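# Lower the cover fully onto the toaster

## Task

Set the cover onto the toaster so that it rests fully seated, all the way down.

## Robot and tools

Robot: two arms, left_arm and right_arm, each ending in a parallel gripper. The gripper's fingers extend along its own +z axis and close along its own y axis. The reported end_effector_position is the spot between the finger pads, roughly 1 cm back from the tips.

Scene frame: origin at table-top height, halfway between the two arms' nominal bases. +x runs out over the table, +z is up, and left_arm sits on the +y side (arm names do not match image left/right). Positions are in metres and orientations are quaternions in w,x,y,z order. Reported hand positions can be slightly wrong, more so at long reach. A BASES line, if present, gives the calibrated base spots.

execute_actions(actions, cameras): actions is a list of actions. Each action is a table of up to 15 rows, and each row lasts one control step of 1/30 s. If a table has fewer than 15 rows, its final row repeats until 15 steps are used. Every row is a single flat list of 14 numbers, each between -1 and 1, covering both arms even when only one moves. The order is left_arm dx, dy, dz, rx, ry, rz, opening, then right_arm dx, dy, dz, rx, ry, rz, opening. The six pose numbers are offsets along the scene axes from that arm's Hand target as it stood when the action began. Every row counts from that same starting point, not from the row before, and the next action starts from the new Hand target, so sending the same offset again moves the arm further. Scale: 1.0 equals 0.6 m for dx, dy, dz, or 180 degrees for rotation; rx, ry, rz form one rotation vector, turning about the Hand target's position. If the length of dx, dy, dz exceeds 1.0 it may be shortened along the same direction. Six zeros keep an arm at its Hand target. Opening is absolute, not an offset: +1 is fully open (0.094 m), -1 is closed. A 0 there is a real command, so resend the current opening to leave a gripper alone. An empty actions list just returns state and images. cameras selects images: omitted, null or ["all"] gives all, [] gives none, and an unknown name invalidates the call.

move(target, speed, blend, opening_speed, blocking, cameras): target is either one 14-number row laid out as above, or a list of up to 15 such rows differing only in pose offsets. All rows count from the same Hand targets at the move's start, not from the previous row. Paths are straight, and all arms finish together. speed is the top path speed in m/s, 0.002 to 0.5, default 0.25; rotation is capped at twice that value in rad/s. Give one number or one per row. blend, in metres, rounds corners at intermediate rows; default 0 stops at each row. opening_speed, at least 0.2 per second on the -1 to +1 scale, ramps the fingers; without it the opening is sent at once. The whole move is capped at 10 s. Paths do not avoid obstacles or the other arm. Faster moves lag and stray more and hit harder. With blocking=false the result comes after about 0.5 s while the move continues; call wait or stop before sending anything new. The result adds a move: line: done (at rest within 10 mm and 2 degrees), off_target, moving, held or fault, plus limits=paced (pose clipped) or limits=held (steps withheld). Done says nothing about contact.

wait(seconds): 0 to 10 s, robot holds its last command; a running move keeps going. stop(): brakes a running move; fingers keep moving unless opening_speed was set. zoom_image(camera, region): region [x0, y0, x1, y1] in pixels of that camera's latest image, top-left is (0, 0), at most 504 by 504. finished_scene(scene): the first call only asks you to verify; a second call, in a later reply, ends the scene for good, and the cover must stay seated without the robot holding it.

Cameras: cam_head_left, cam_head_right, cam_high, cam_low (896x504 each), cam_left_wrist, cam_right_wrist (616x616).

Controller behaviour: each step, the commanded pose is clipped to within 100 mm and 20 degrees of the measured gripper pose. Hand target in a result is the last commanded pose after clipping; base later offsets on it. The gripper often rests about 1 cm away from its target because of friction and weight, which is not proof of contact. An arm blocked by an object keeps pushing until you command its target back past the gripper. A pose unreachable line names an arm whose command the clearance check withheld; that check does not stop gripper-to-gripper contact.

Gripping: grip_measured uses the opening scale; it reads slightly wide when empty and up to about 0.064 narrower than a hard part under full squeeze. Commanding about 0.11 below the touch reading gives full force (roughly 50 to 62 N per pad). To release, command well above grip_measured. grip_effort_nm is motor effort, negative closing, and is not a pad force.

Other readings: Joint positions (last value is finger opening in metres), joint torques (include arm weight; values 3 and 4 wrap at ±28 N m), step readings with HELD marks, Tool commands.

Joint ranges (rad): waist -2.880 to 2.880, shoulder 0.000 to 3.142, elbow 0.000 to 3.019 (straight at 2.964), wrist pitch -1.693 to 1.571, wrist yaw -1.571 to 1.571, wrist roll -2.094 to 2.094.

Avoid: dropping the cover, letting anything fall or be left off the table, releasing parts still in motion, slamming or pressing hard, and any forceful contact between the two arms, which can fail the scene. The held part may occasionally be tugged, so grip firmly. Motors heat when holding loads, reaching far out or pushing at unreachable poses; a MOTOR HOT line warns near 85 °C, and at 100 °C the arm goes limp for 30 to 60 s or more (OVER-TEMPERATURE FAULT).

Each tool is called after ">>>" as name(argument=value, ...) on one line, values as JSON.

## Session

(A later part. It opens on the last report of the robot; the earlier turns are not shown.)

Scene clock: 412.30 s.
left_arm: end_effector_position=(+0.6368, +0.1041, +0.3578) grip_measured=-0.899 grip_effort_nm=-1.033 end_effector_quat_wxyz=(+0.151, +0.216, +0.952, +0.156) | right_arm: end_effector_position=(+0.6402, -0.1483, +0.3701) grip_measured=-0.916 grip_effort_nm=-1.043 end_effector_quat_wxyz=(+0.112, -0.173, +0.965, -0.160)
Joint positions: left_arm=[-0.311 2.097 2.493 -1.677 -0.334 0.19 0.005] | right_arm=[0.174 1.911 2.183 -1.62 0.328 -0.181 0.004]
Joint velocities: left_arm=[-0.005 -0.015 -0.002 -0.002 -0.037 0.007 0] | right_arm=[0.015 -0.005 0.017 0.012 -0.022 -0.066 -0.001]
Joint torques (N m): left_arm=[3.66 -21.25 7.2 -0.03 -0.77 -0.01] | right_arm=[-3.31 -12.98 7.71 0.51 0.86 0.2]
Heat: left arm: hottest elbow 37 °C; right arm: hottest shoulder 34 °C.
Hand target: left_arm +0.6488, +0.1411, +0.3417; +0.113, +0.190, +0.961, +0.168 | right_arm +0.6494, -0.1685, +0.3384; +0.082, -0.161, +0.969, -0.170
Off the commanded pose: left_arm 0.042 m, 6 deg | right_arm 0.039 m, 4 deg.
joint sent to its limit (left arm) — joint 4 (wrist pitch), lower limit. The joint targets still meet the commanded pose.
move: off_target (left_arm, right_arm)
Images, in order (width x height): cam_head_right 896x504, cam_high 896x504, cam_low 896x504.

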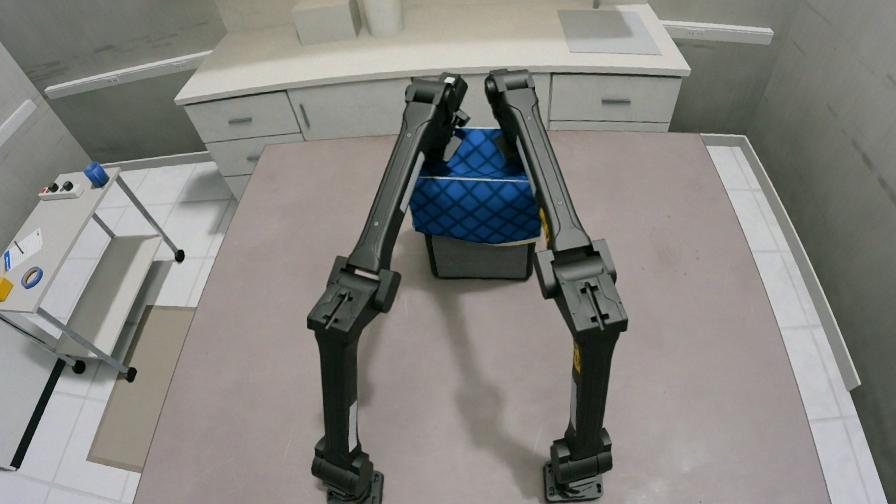

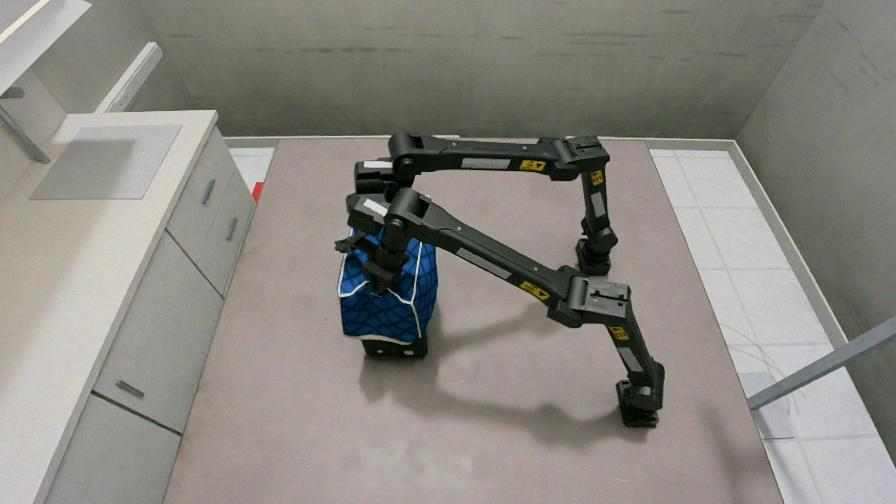

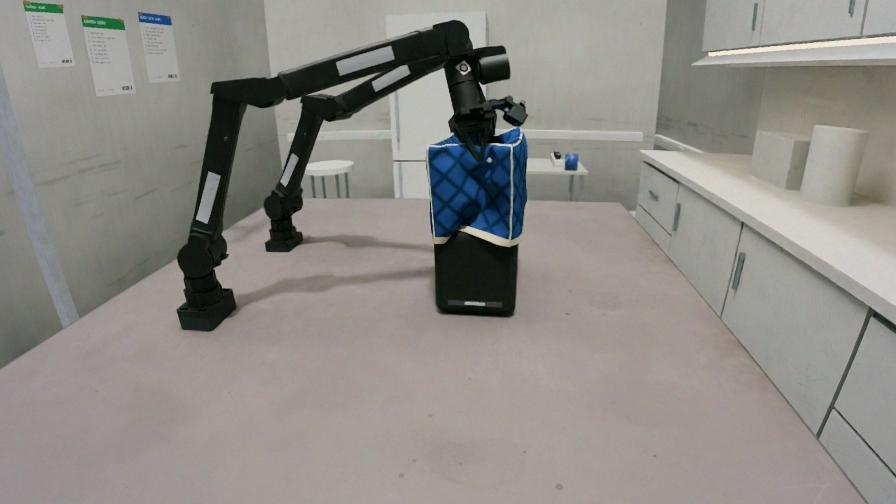

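>>> move(target=[0,0.015,-0.07,0,0,0,-1,0,0.0,-0.08,0,0,0,-1], speed=0.08, cameras=["cam_low","cam_head_right","cam_head_left"])

>>> zoom_image(camera="cam_low", region=[380, 40, 640, 340])

>>> zoom_image(camera="cam_head_right", region=[340, 60, 610, 330])

Scene clock: 418.73 s.
left_arm: end_effector_position=(+0.6378, +0.1066, +0.2952) grip_measured=-0.899 grip_effort_nm=-1.028 end_effector_quat_wxyz=(+0.112, +0.221, +0.956, +0.156) | right_arm: end_effector_position=(+0.6475, -0.1467, +0.3250) grip_measured=-0.916 grip_effort_nm=-1.028 end_effector_quat_wxyz=(+0.117, -0.172, +0.965, -0.160)
Joint positions: left_arm=[-0.306 2.097 2.334 -1.599 -0.328 0.189 0.005] | right_arm=[0.174 1.896 2.04 -1.481 0.328 -0.181 0.004]
Joint velocities: left_arm=[-0.015 0.005 -0.007 -0.007 -0.007 0.022 0.001] | right_arm=[0.005 0.005 0.042 0.012 0.007 -0.007 -0.001]
Joint torques (N m): left_arm=[4.07 -24.53 7.12 0.65 -0.95 0.04] | right_arm=[-3.25 -13.63 6.19 0.47 0.87 0.22]
Heat: left arm: hottest elbow 37 °C; right arm: hottest shoulder 33 °C.
Hand target: left_arm +0.6487, +0.1511, +0.2997; +0.113, +0.190, +0.961, +0.169 | right_arm +0.6486, -0.1685, +0.2906; +0.082, -0.161, +0.969, -0.170
Off the commanded pose: left_arm 0.045 m, 4 deg | right_arm 0.041 m, 4 deg.
move: off_target (left_arm, right_arm)
Images, in order (width x height): cam_head_left 896x504, cam_head_right 896x504, cam_low 896x504.

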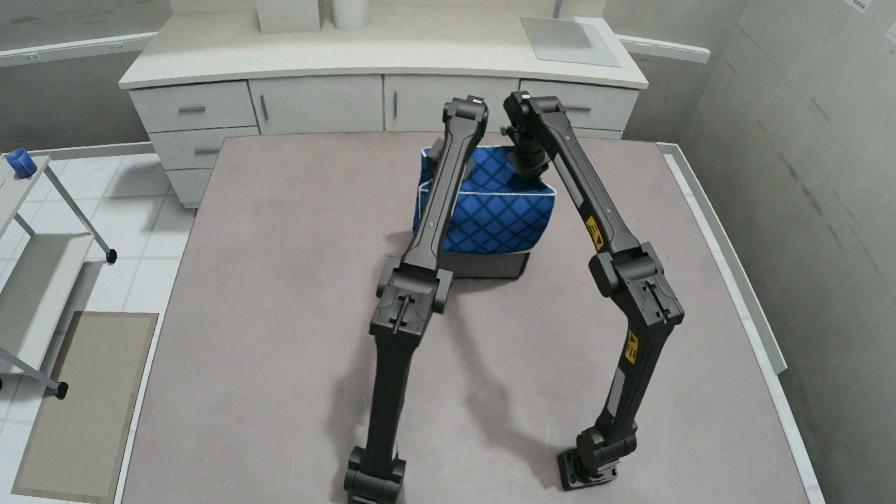

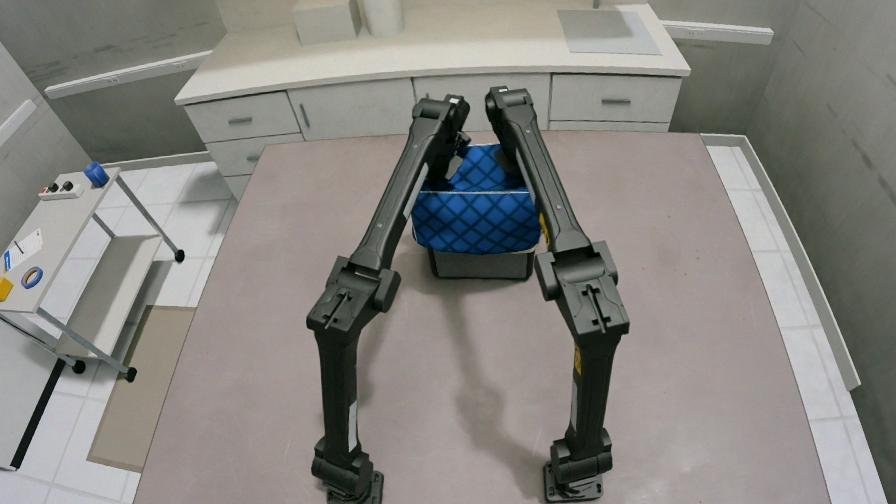

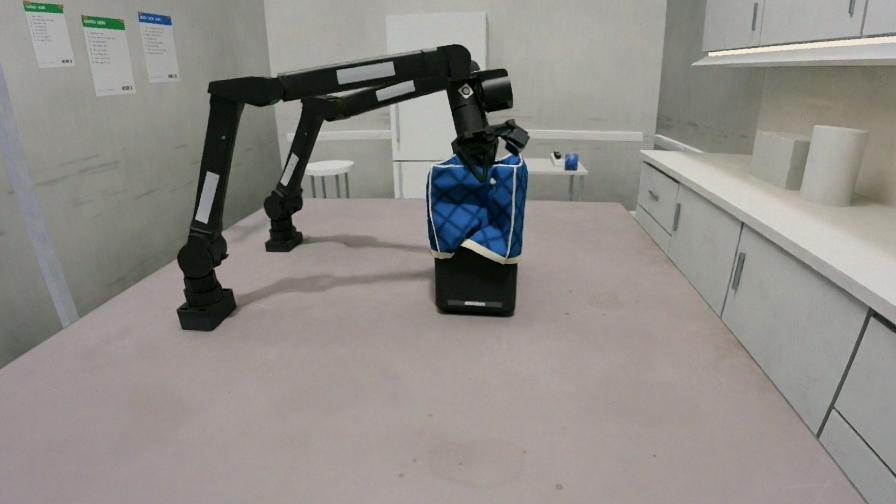

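Scaled by 1.680.

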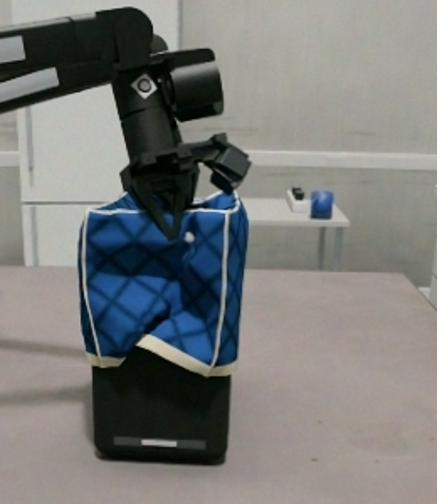

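Scaled by 1.867.

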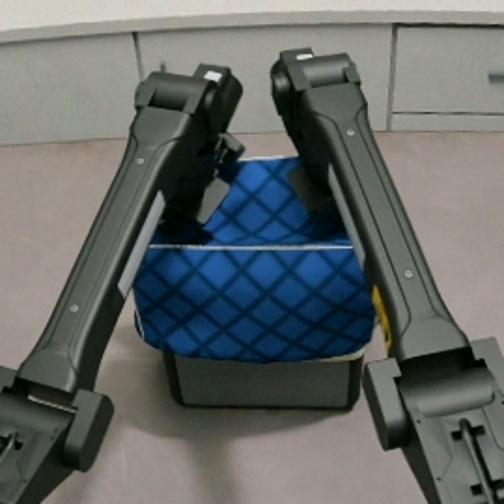

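>>> move(target=[0,0.0,-0.11,0,0,0,-1,0,0.0,-0.12,0,0,0,-1], speed=0.08, cameras=["cam_low","cam_head_right","cam_head_left"])

>>> zoom_image(camera="cam_low", region=[380, 40, 640, 340])

>>> zoom_image(camera="cam_head_right", region=[340, 60, 610, 330])

Scene clock: 425.07 s.
left_arm: end_effector_position=(+0.6376, +0.1104, +0.2355) grip_measured=-0.899 grip_effort_nm=-1.023 end_effector_quat_wxyz=(+0.114, +0.218, +0.957, +0.156) | right_arm: end_effector_position=(+0.6459, -0.1451, +0.2432) grip_measured=-0.916 grip_effort_nm=-1.033 end_effector_quat_wxyz=(+0.105, -0.175, +0.967, -0.155)
Joint positions: left_arm=[-0.3 2.055 2.106 -1.407 -0.327 0.188 0.005] | right_arm=[0.174 1.9 1.835 -1.298 0.316 -0.18 0.004]
Joint velocities: left_arm=[-0.005 0.005 0.002 -0.007 0.022 -0.081 -0.001] | right_arm=[-0.005 -0.005 -0.002 -0.012 -0.037 -0.081 0]
Joint torques (N m): left_arm=[4.25 -23.65 6.84 0.99 -0.92 0.05] | right_arm=[-3.25 -13.86 7.62 0.66 1.31 0.21]
Heat: left arm: hottest elbow 36 °C; right arm: hottest shoulder 34 °C.
Hand target: left_arm +0.6484, +0.1522, +0.2337; +0.113, +0.190, +0.961, +0.169 | right_arm +0.6473, -0.1688, +0.2184; +0.082, -0.160, +0.969, -0.170
Off the commanded pose: left_arm 0.042 m, 4 deg | right_arm 0.034 m, 4 deg.
move: off_target (left_arm, right_arm)
Images, in order (width x height): cam_head_left 896x504, cam_head_right 896x504, cam_low 896x504.

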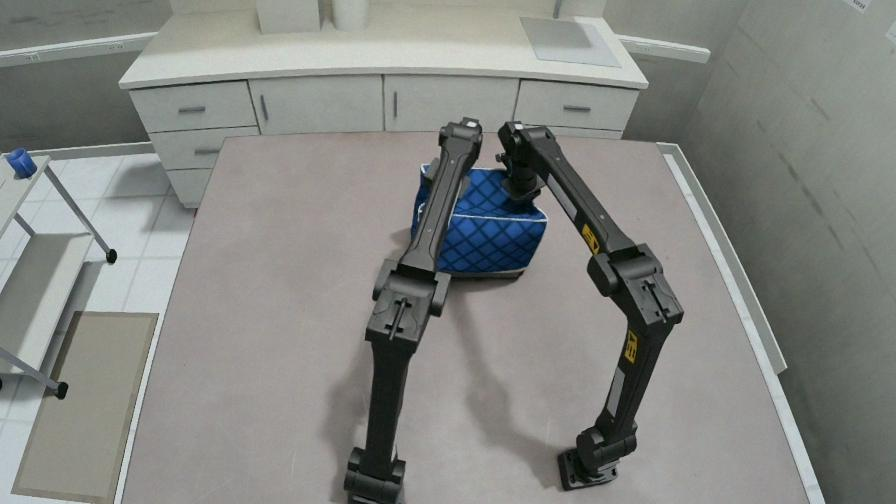

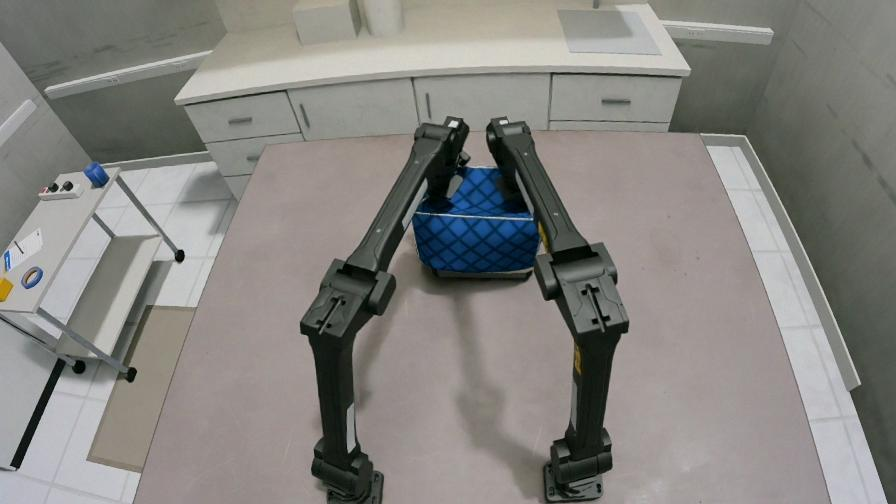

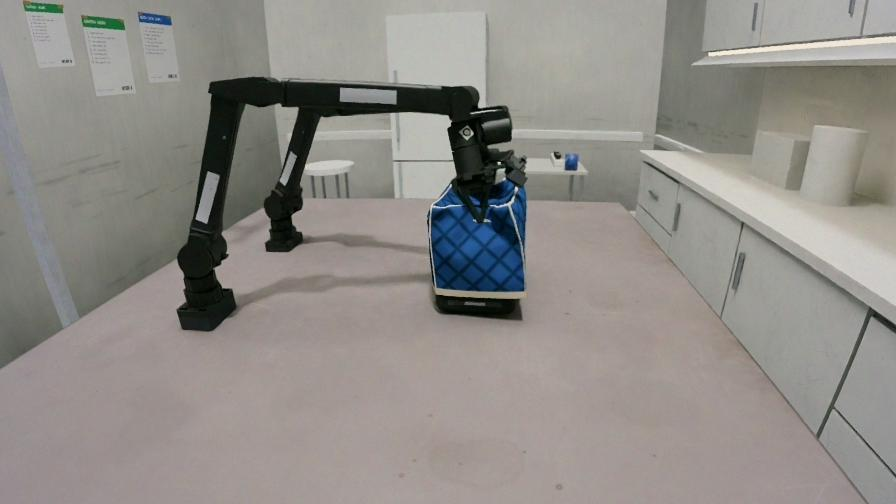

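Scaled by 1.680.

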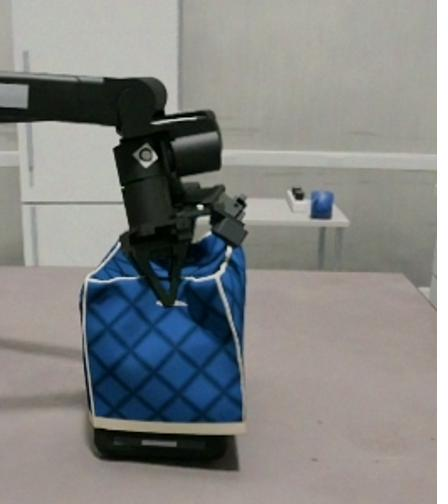

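Scaled by 1.867.

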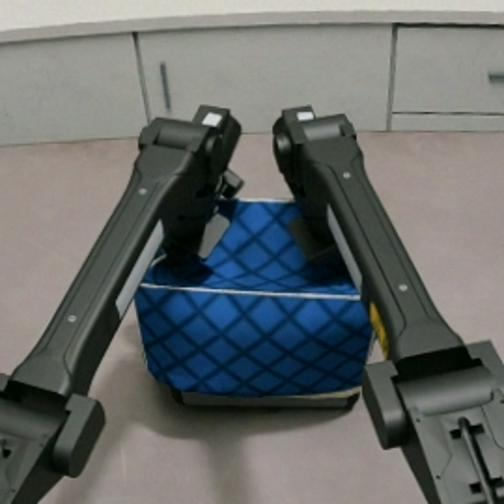

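>>> move(target=[0,-0.03,0.0,0,0,0,0.6,0,0.02,0.0,0,0,0,0.6], opening_speed=1.2, cameras=[])

>>> move(target=[-0.03,-0.03,0.17,0,0,0,0.6,-0.03,0.03,0.17,0,0,0,0.6], speed=0.2)

>>> zoom_image(camera="cam_low", region=[380, 40, 640, 340])

>>> zoom_image(camera="cam_head_right", region=[340, 60, 610, 330])

Scene clock: 432.17 s.
left_arm: end_effector_position=(+0.6411, +0.1279, +0.2366) grip_measured=+0.597 grip_effort_nm=0.100 end_effector_quat_wxyz=(+0.114, +0.200, +0.959, +0.167) | right_arm: end_effector_position=(+0.6470, -0.1522, +0.2451) grip_measured=+0.597 grip_effort_nm=0.120 end_effector_quat_wxyz=(+0.106, -0.166, +0.965, -0.171)
Joint positions: left_arm=[-0.28 2.054 2.104 -1.405 -0.349 0.174 0.075] | right_arm=[0.171 1.9 1.835 -1.297 0.349 -0.17 0.075]
Joint velocities: left_arm=[0.005 -0.015 -0.007 0.002 -0.022 -0.007 0] | right_arm=[-0.015 -0.005 0.007 0.002 0.022 -0.051 0]
Joint torques (N m): left_arm=[0.85 -21.66 9.2 0.13 -0.31 -0.1] | right_arm=[-1.49 -13.33 8.73 0.32 0.17 0.33]
Heat: left arm: hottest shoulder 36 °C; right arm: hottest shoulder 34 °C.
Hand target: left_arm +0.6483, +0.1342, +0.2334; +0.113, +0.190, +0.961, +0.169 | right_arm +0.6473, -0.1565, +0.2186; +0.082, -0.161, +0.969, -0.170
Off the commanded pose: left_arm 0.010 m, 1 deg | right_arm 0.027 m, 3 deg.
move: off_target (right_arm)
No camera images: "cameras" was empty.

Scene clock: 433.67 s.
left_arm: end_effector_position=(+0.6261, +0.1248, +0.3283) grip_measured=+0.598 grip_effort_nm=0.105 end_effector_quat_wxyz=(+0.111, +0.192, +0.960, +0.169) | right_arm: end_effector_position=(+0.6206, -0.1479, +0.2997) grip_measured=+0.598 grip_effort_nm=0.090 end_effector_quat_wxyz=(+0.057, -0.167, +0.969, -0.171)
Joint positions: left_arm=[-0.292 2.076 2.386 -1.679 -0.357 0.143 0.075] | right_arm=[0.187 1.9 1.989 -1.559 0.349 -0.135 0.075]
Joint velocities: left_arm=[0.005 -0.005 -0.007 -0.022 0.022 0.022 0] | right_arm=[-0.005 0.005 -0.012 0.012 -0.022 -0.022 0]
Joint torques (N m): left_arm=[-0.79 -21.83 10.3 -0.05 -0.33 -0.1] | right_arm=[-0.03 -15.21 14.52 0.01 0.32 0.34]
Heat: left arm: hottest shoulder 36 °C; right arm: hottest shoulder 34 °C.
Hand target: left_arm +0.6305, +0.1146, +0.3352; +0.113, +0.190, +0.961, +0.169 | right_arm +0.6310, -0.1384, +0.3208; +0.082, -0.160, +0.969, -0.169
Off the commanded pose: left_arm 0.012 m, 0 deg | right_arm 0.025 m, 3 deg.
joint sent to its limit (left arm) — joint 4 (wrist pitch), lower limit. The joint targets still meet the commanded pose.
move: off_target (left_arm, right_arm)

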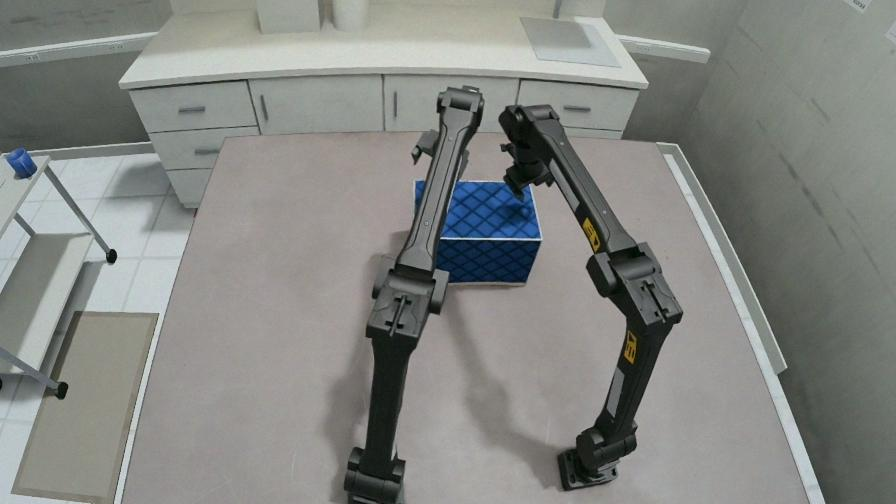

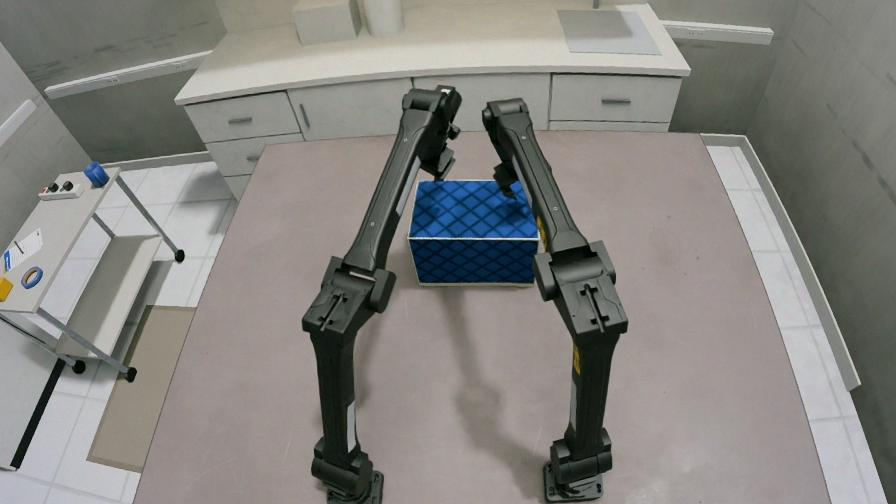

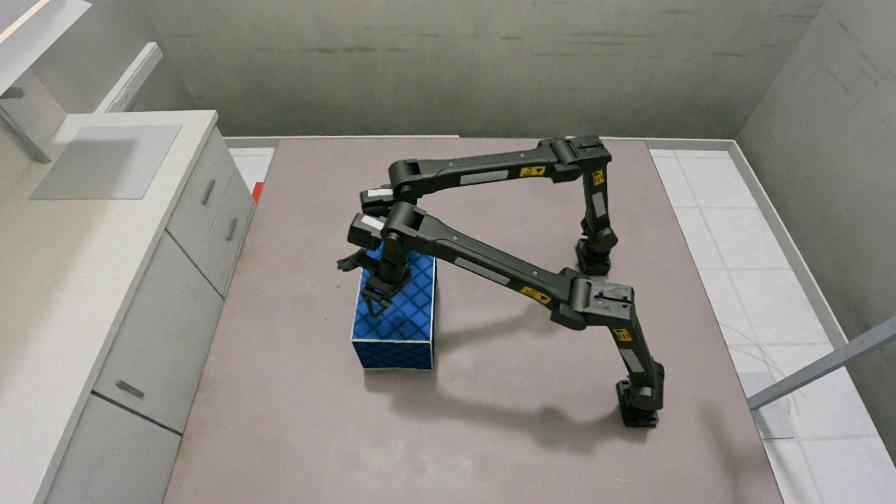

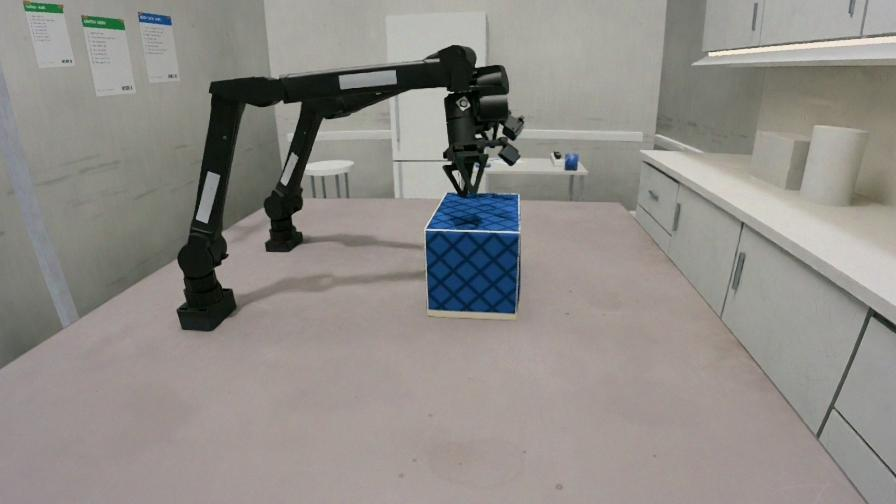

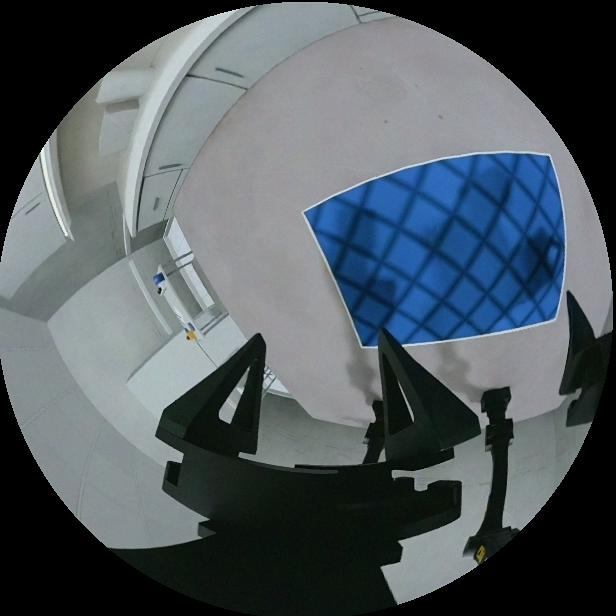

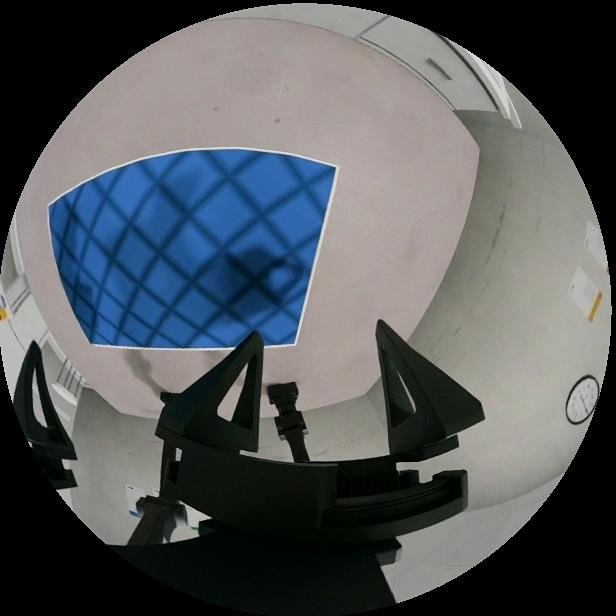

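Scaled by 1.680.

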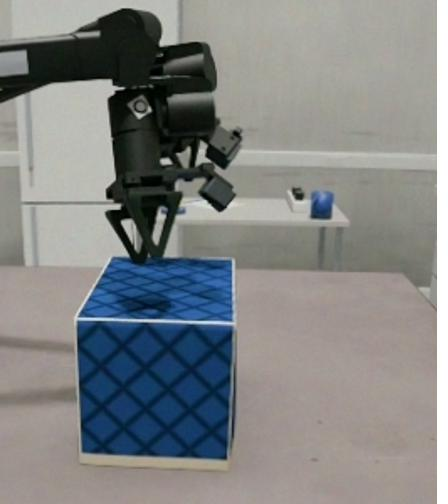

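Scaled by 1.867.

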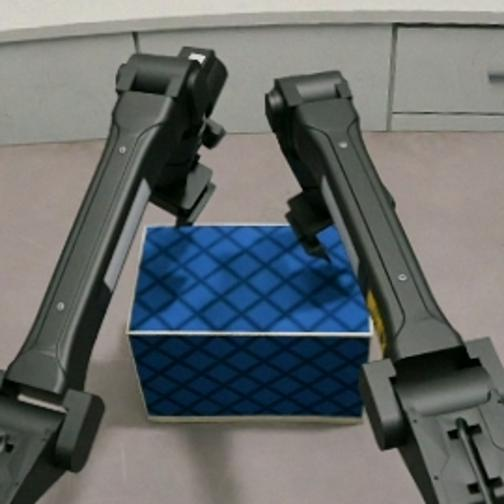

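Perfect. Fully down.

>>> finished_scene(scene=1)

This call ended nothing. Check each condition of the task against the scene as it is now, look again where you are not sure, and mend what is not met. Then call finished_scene again.

>>> finished_scene(scene=1)

The scene is finished: the task was done.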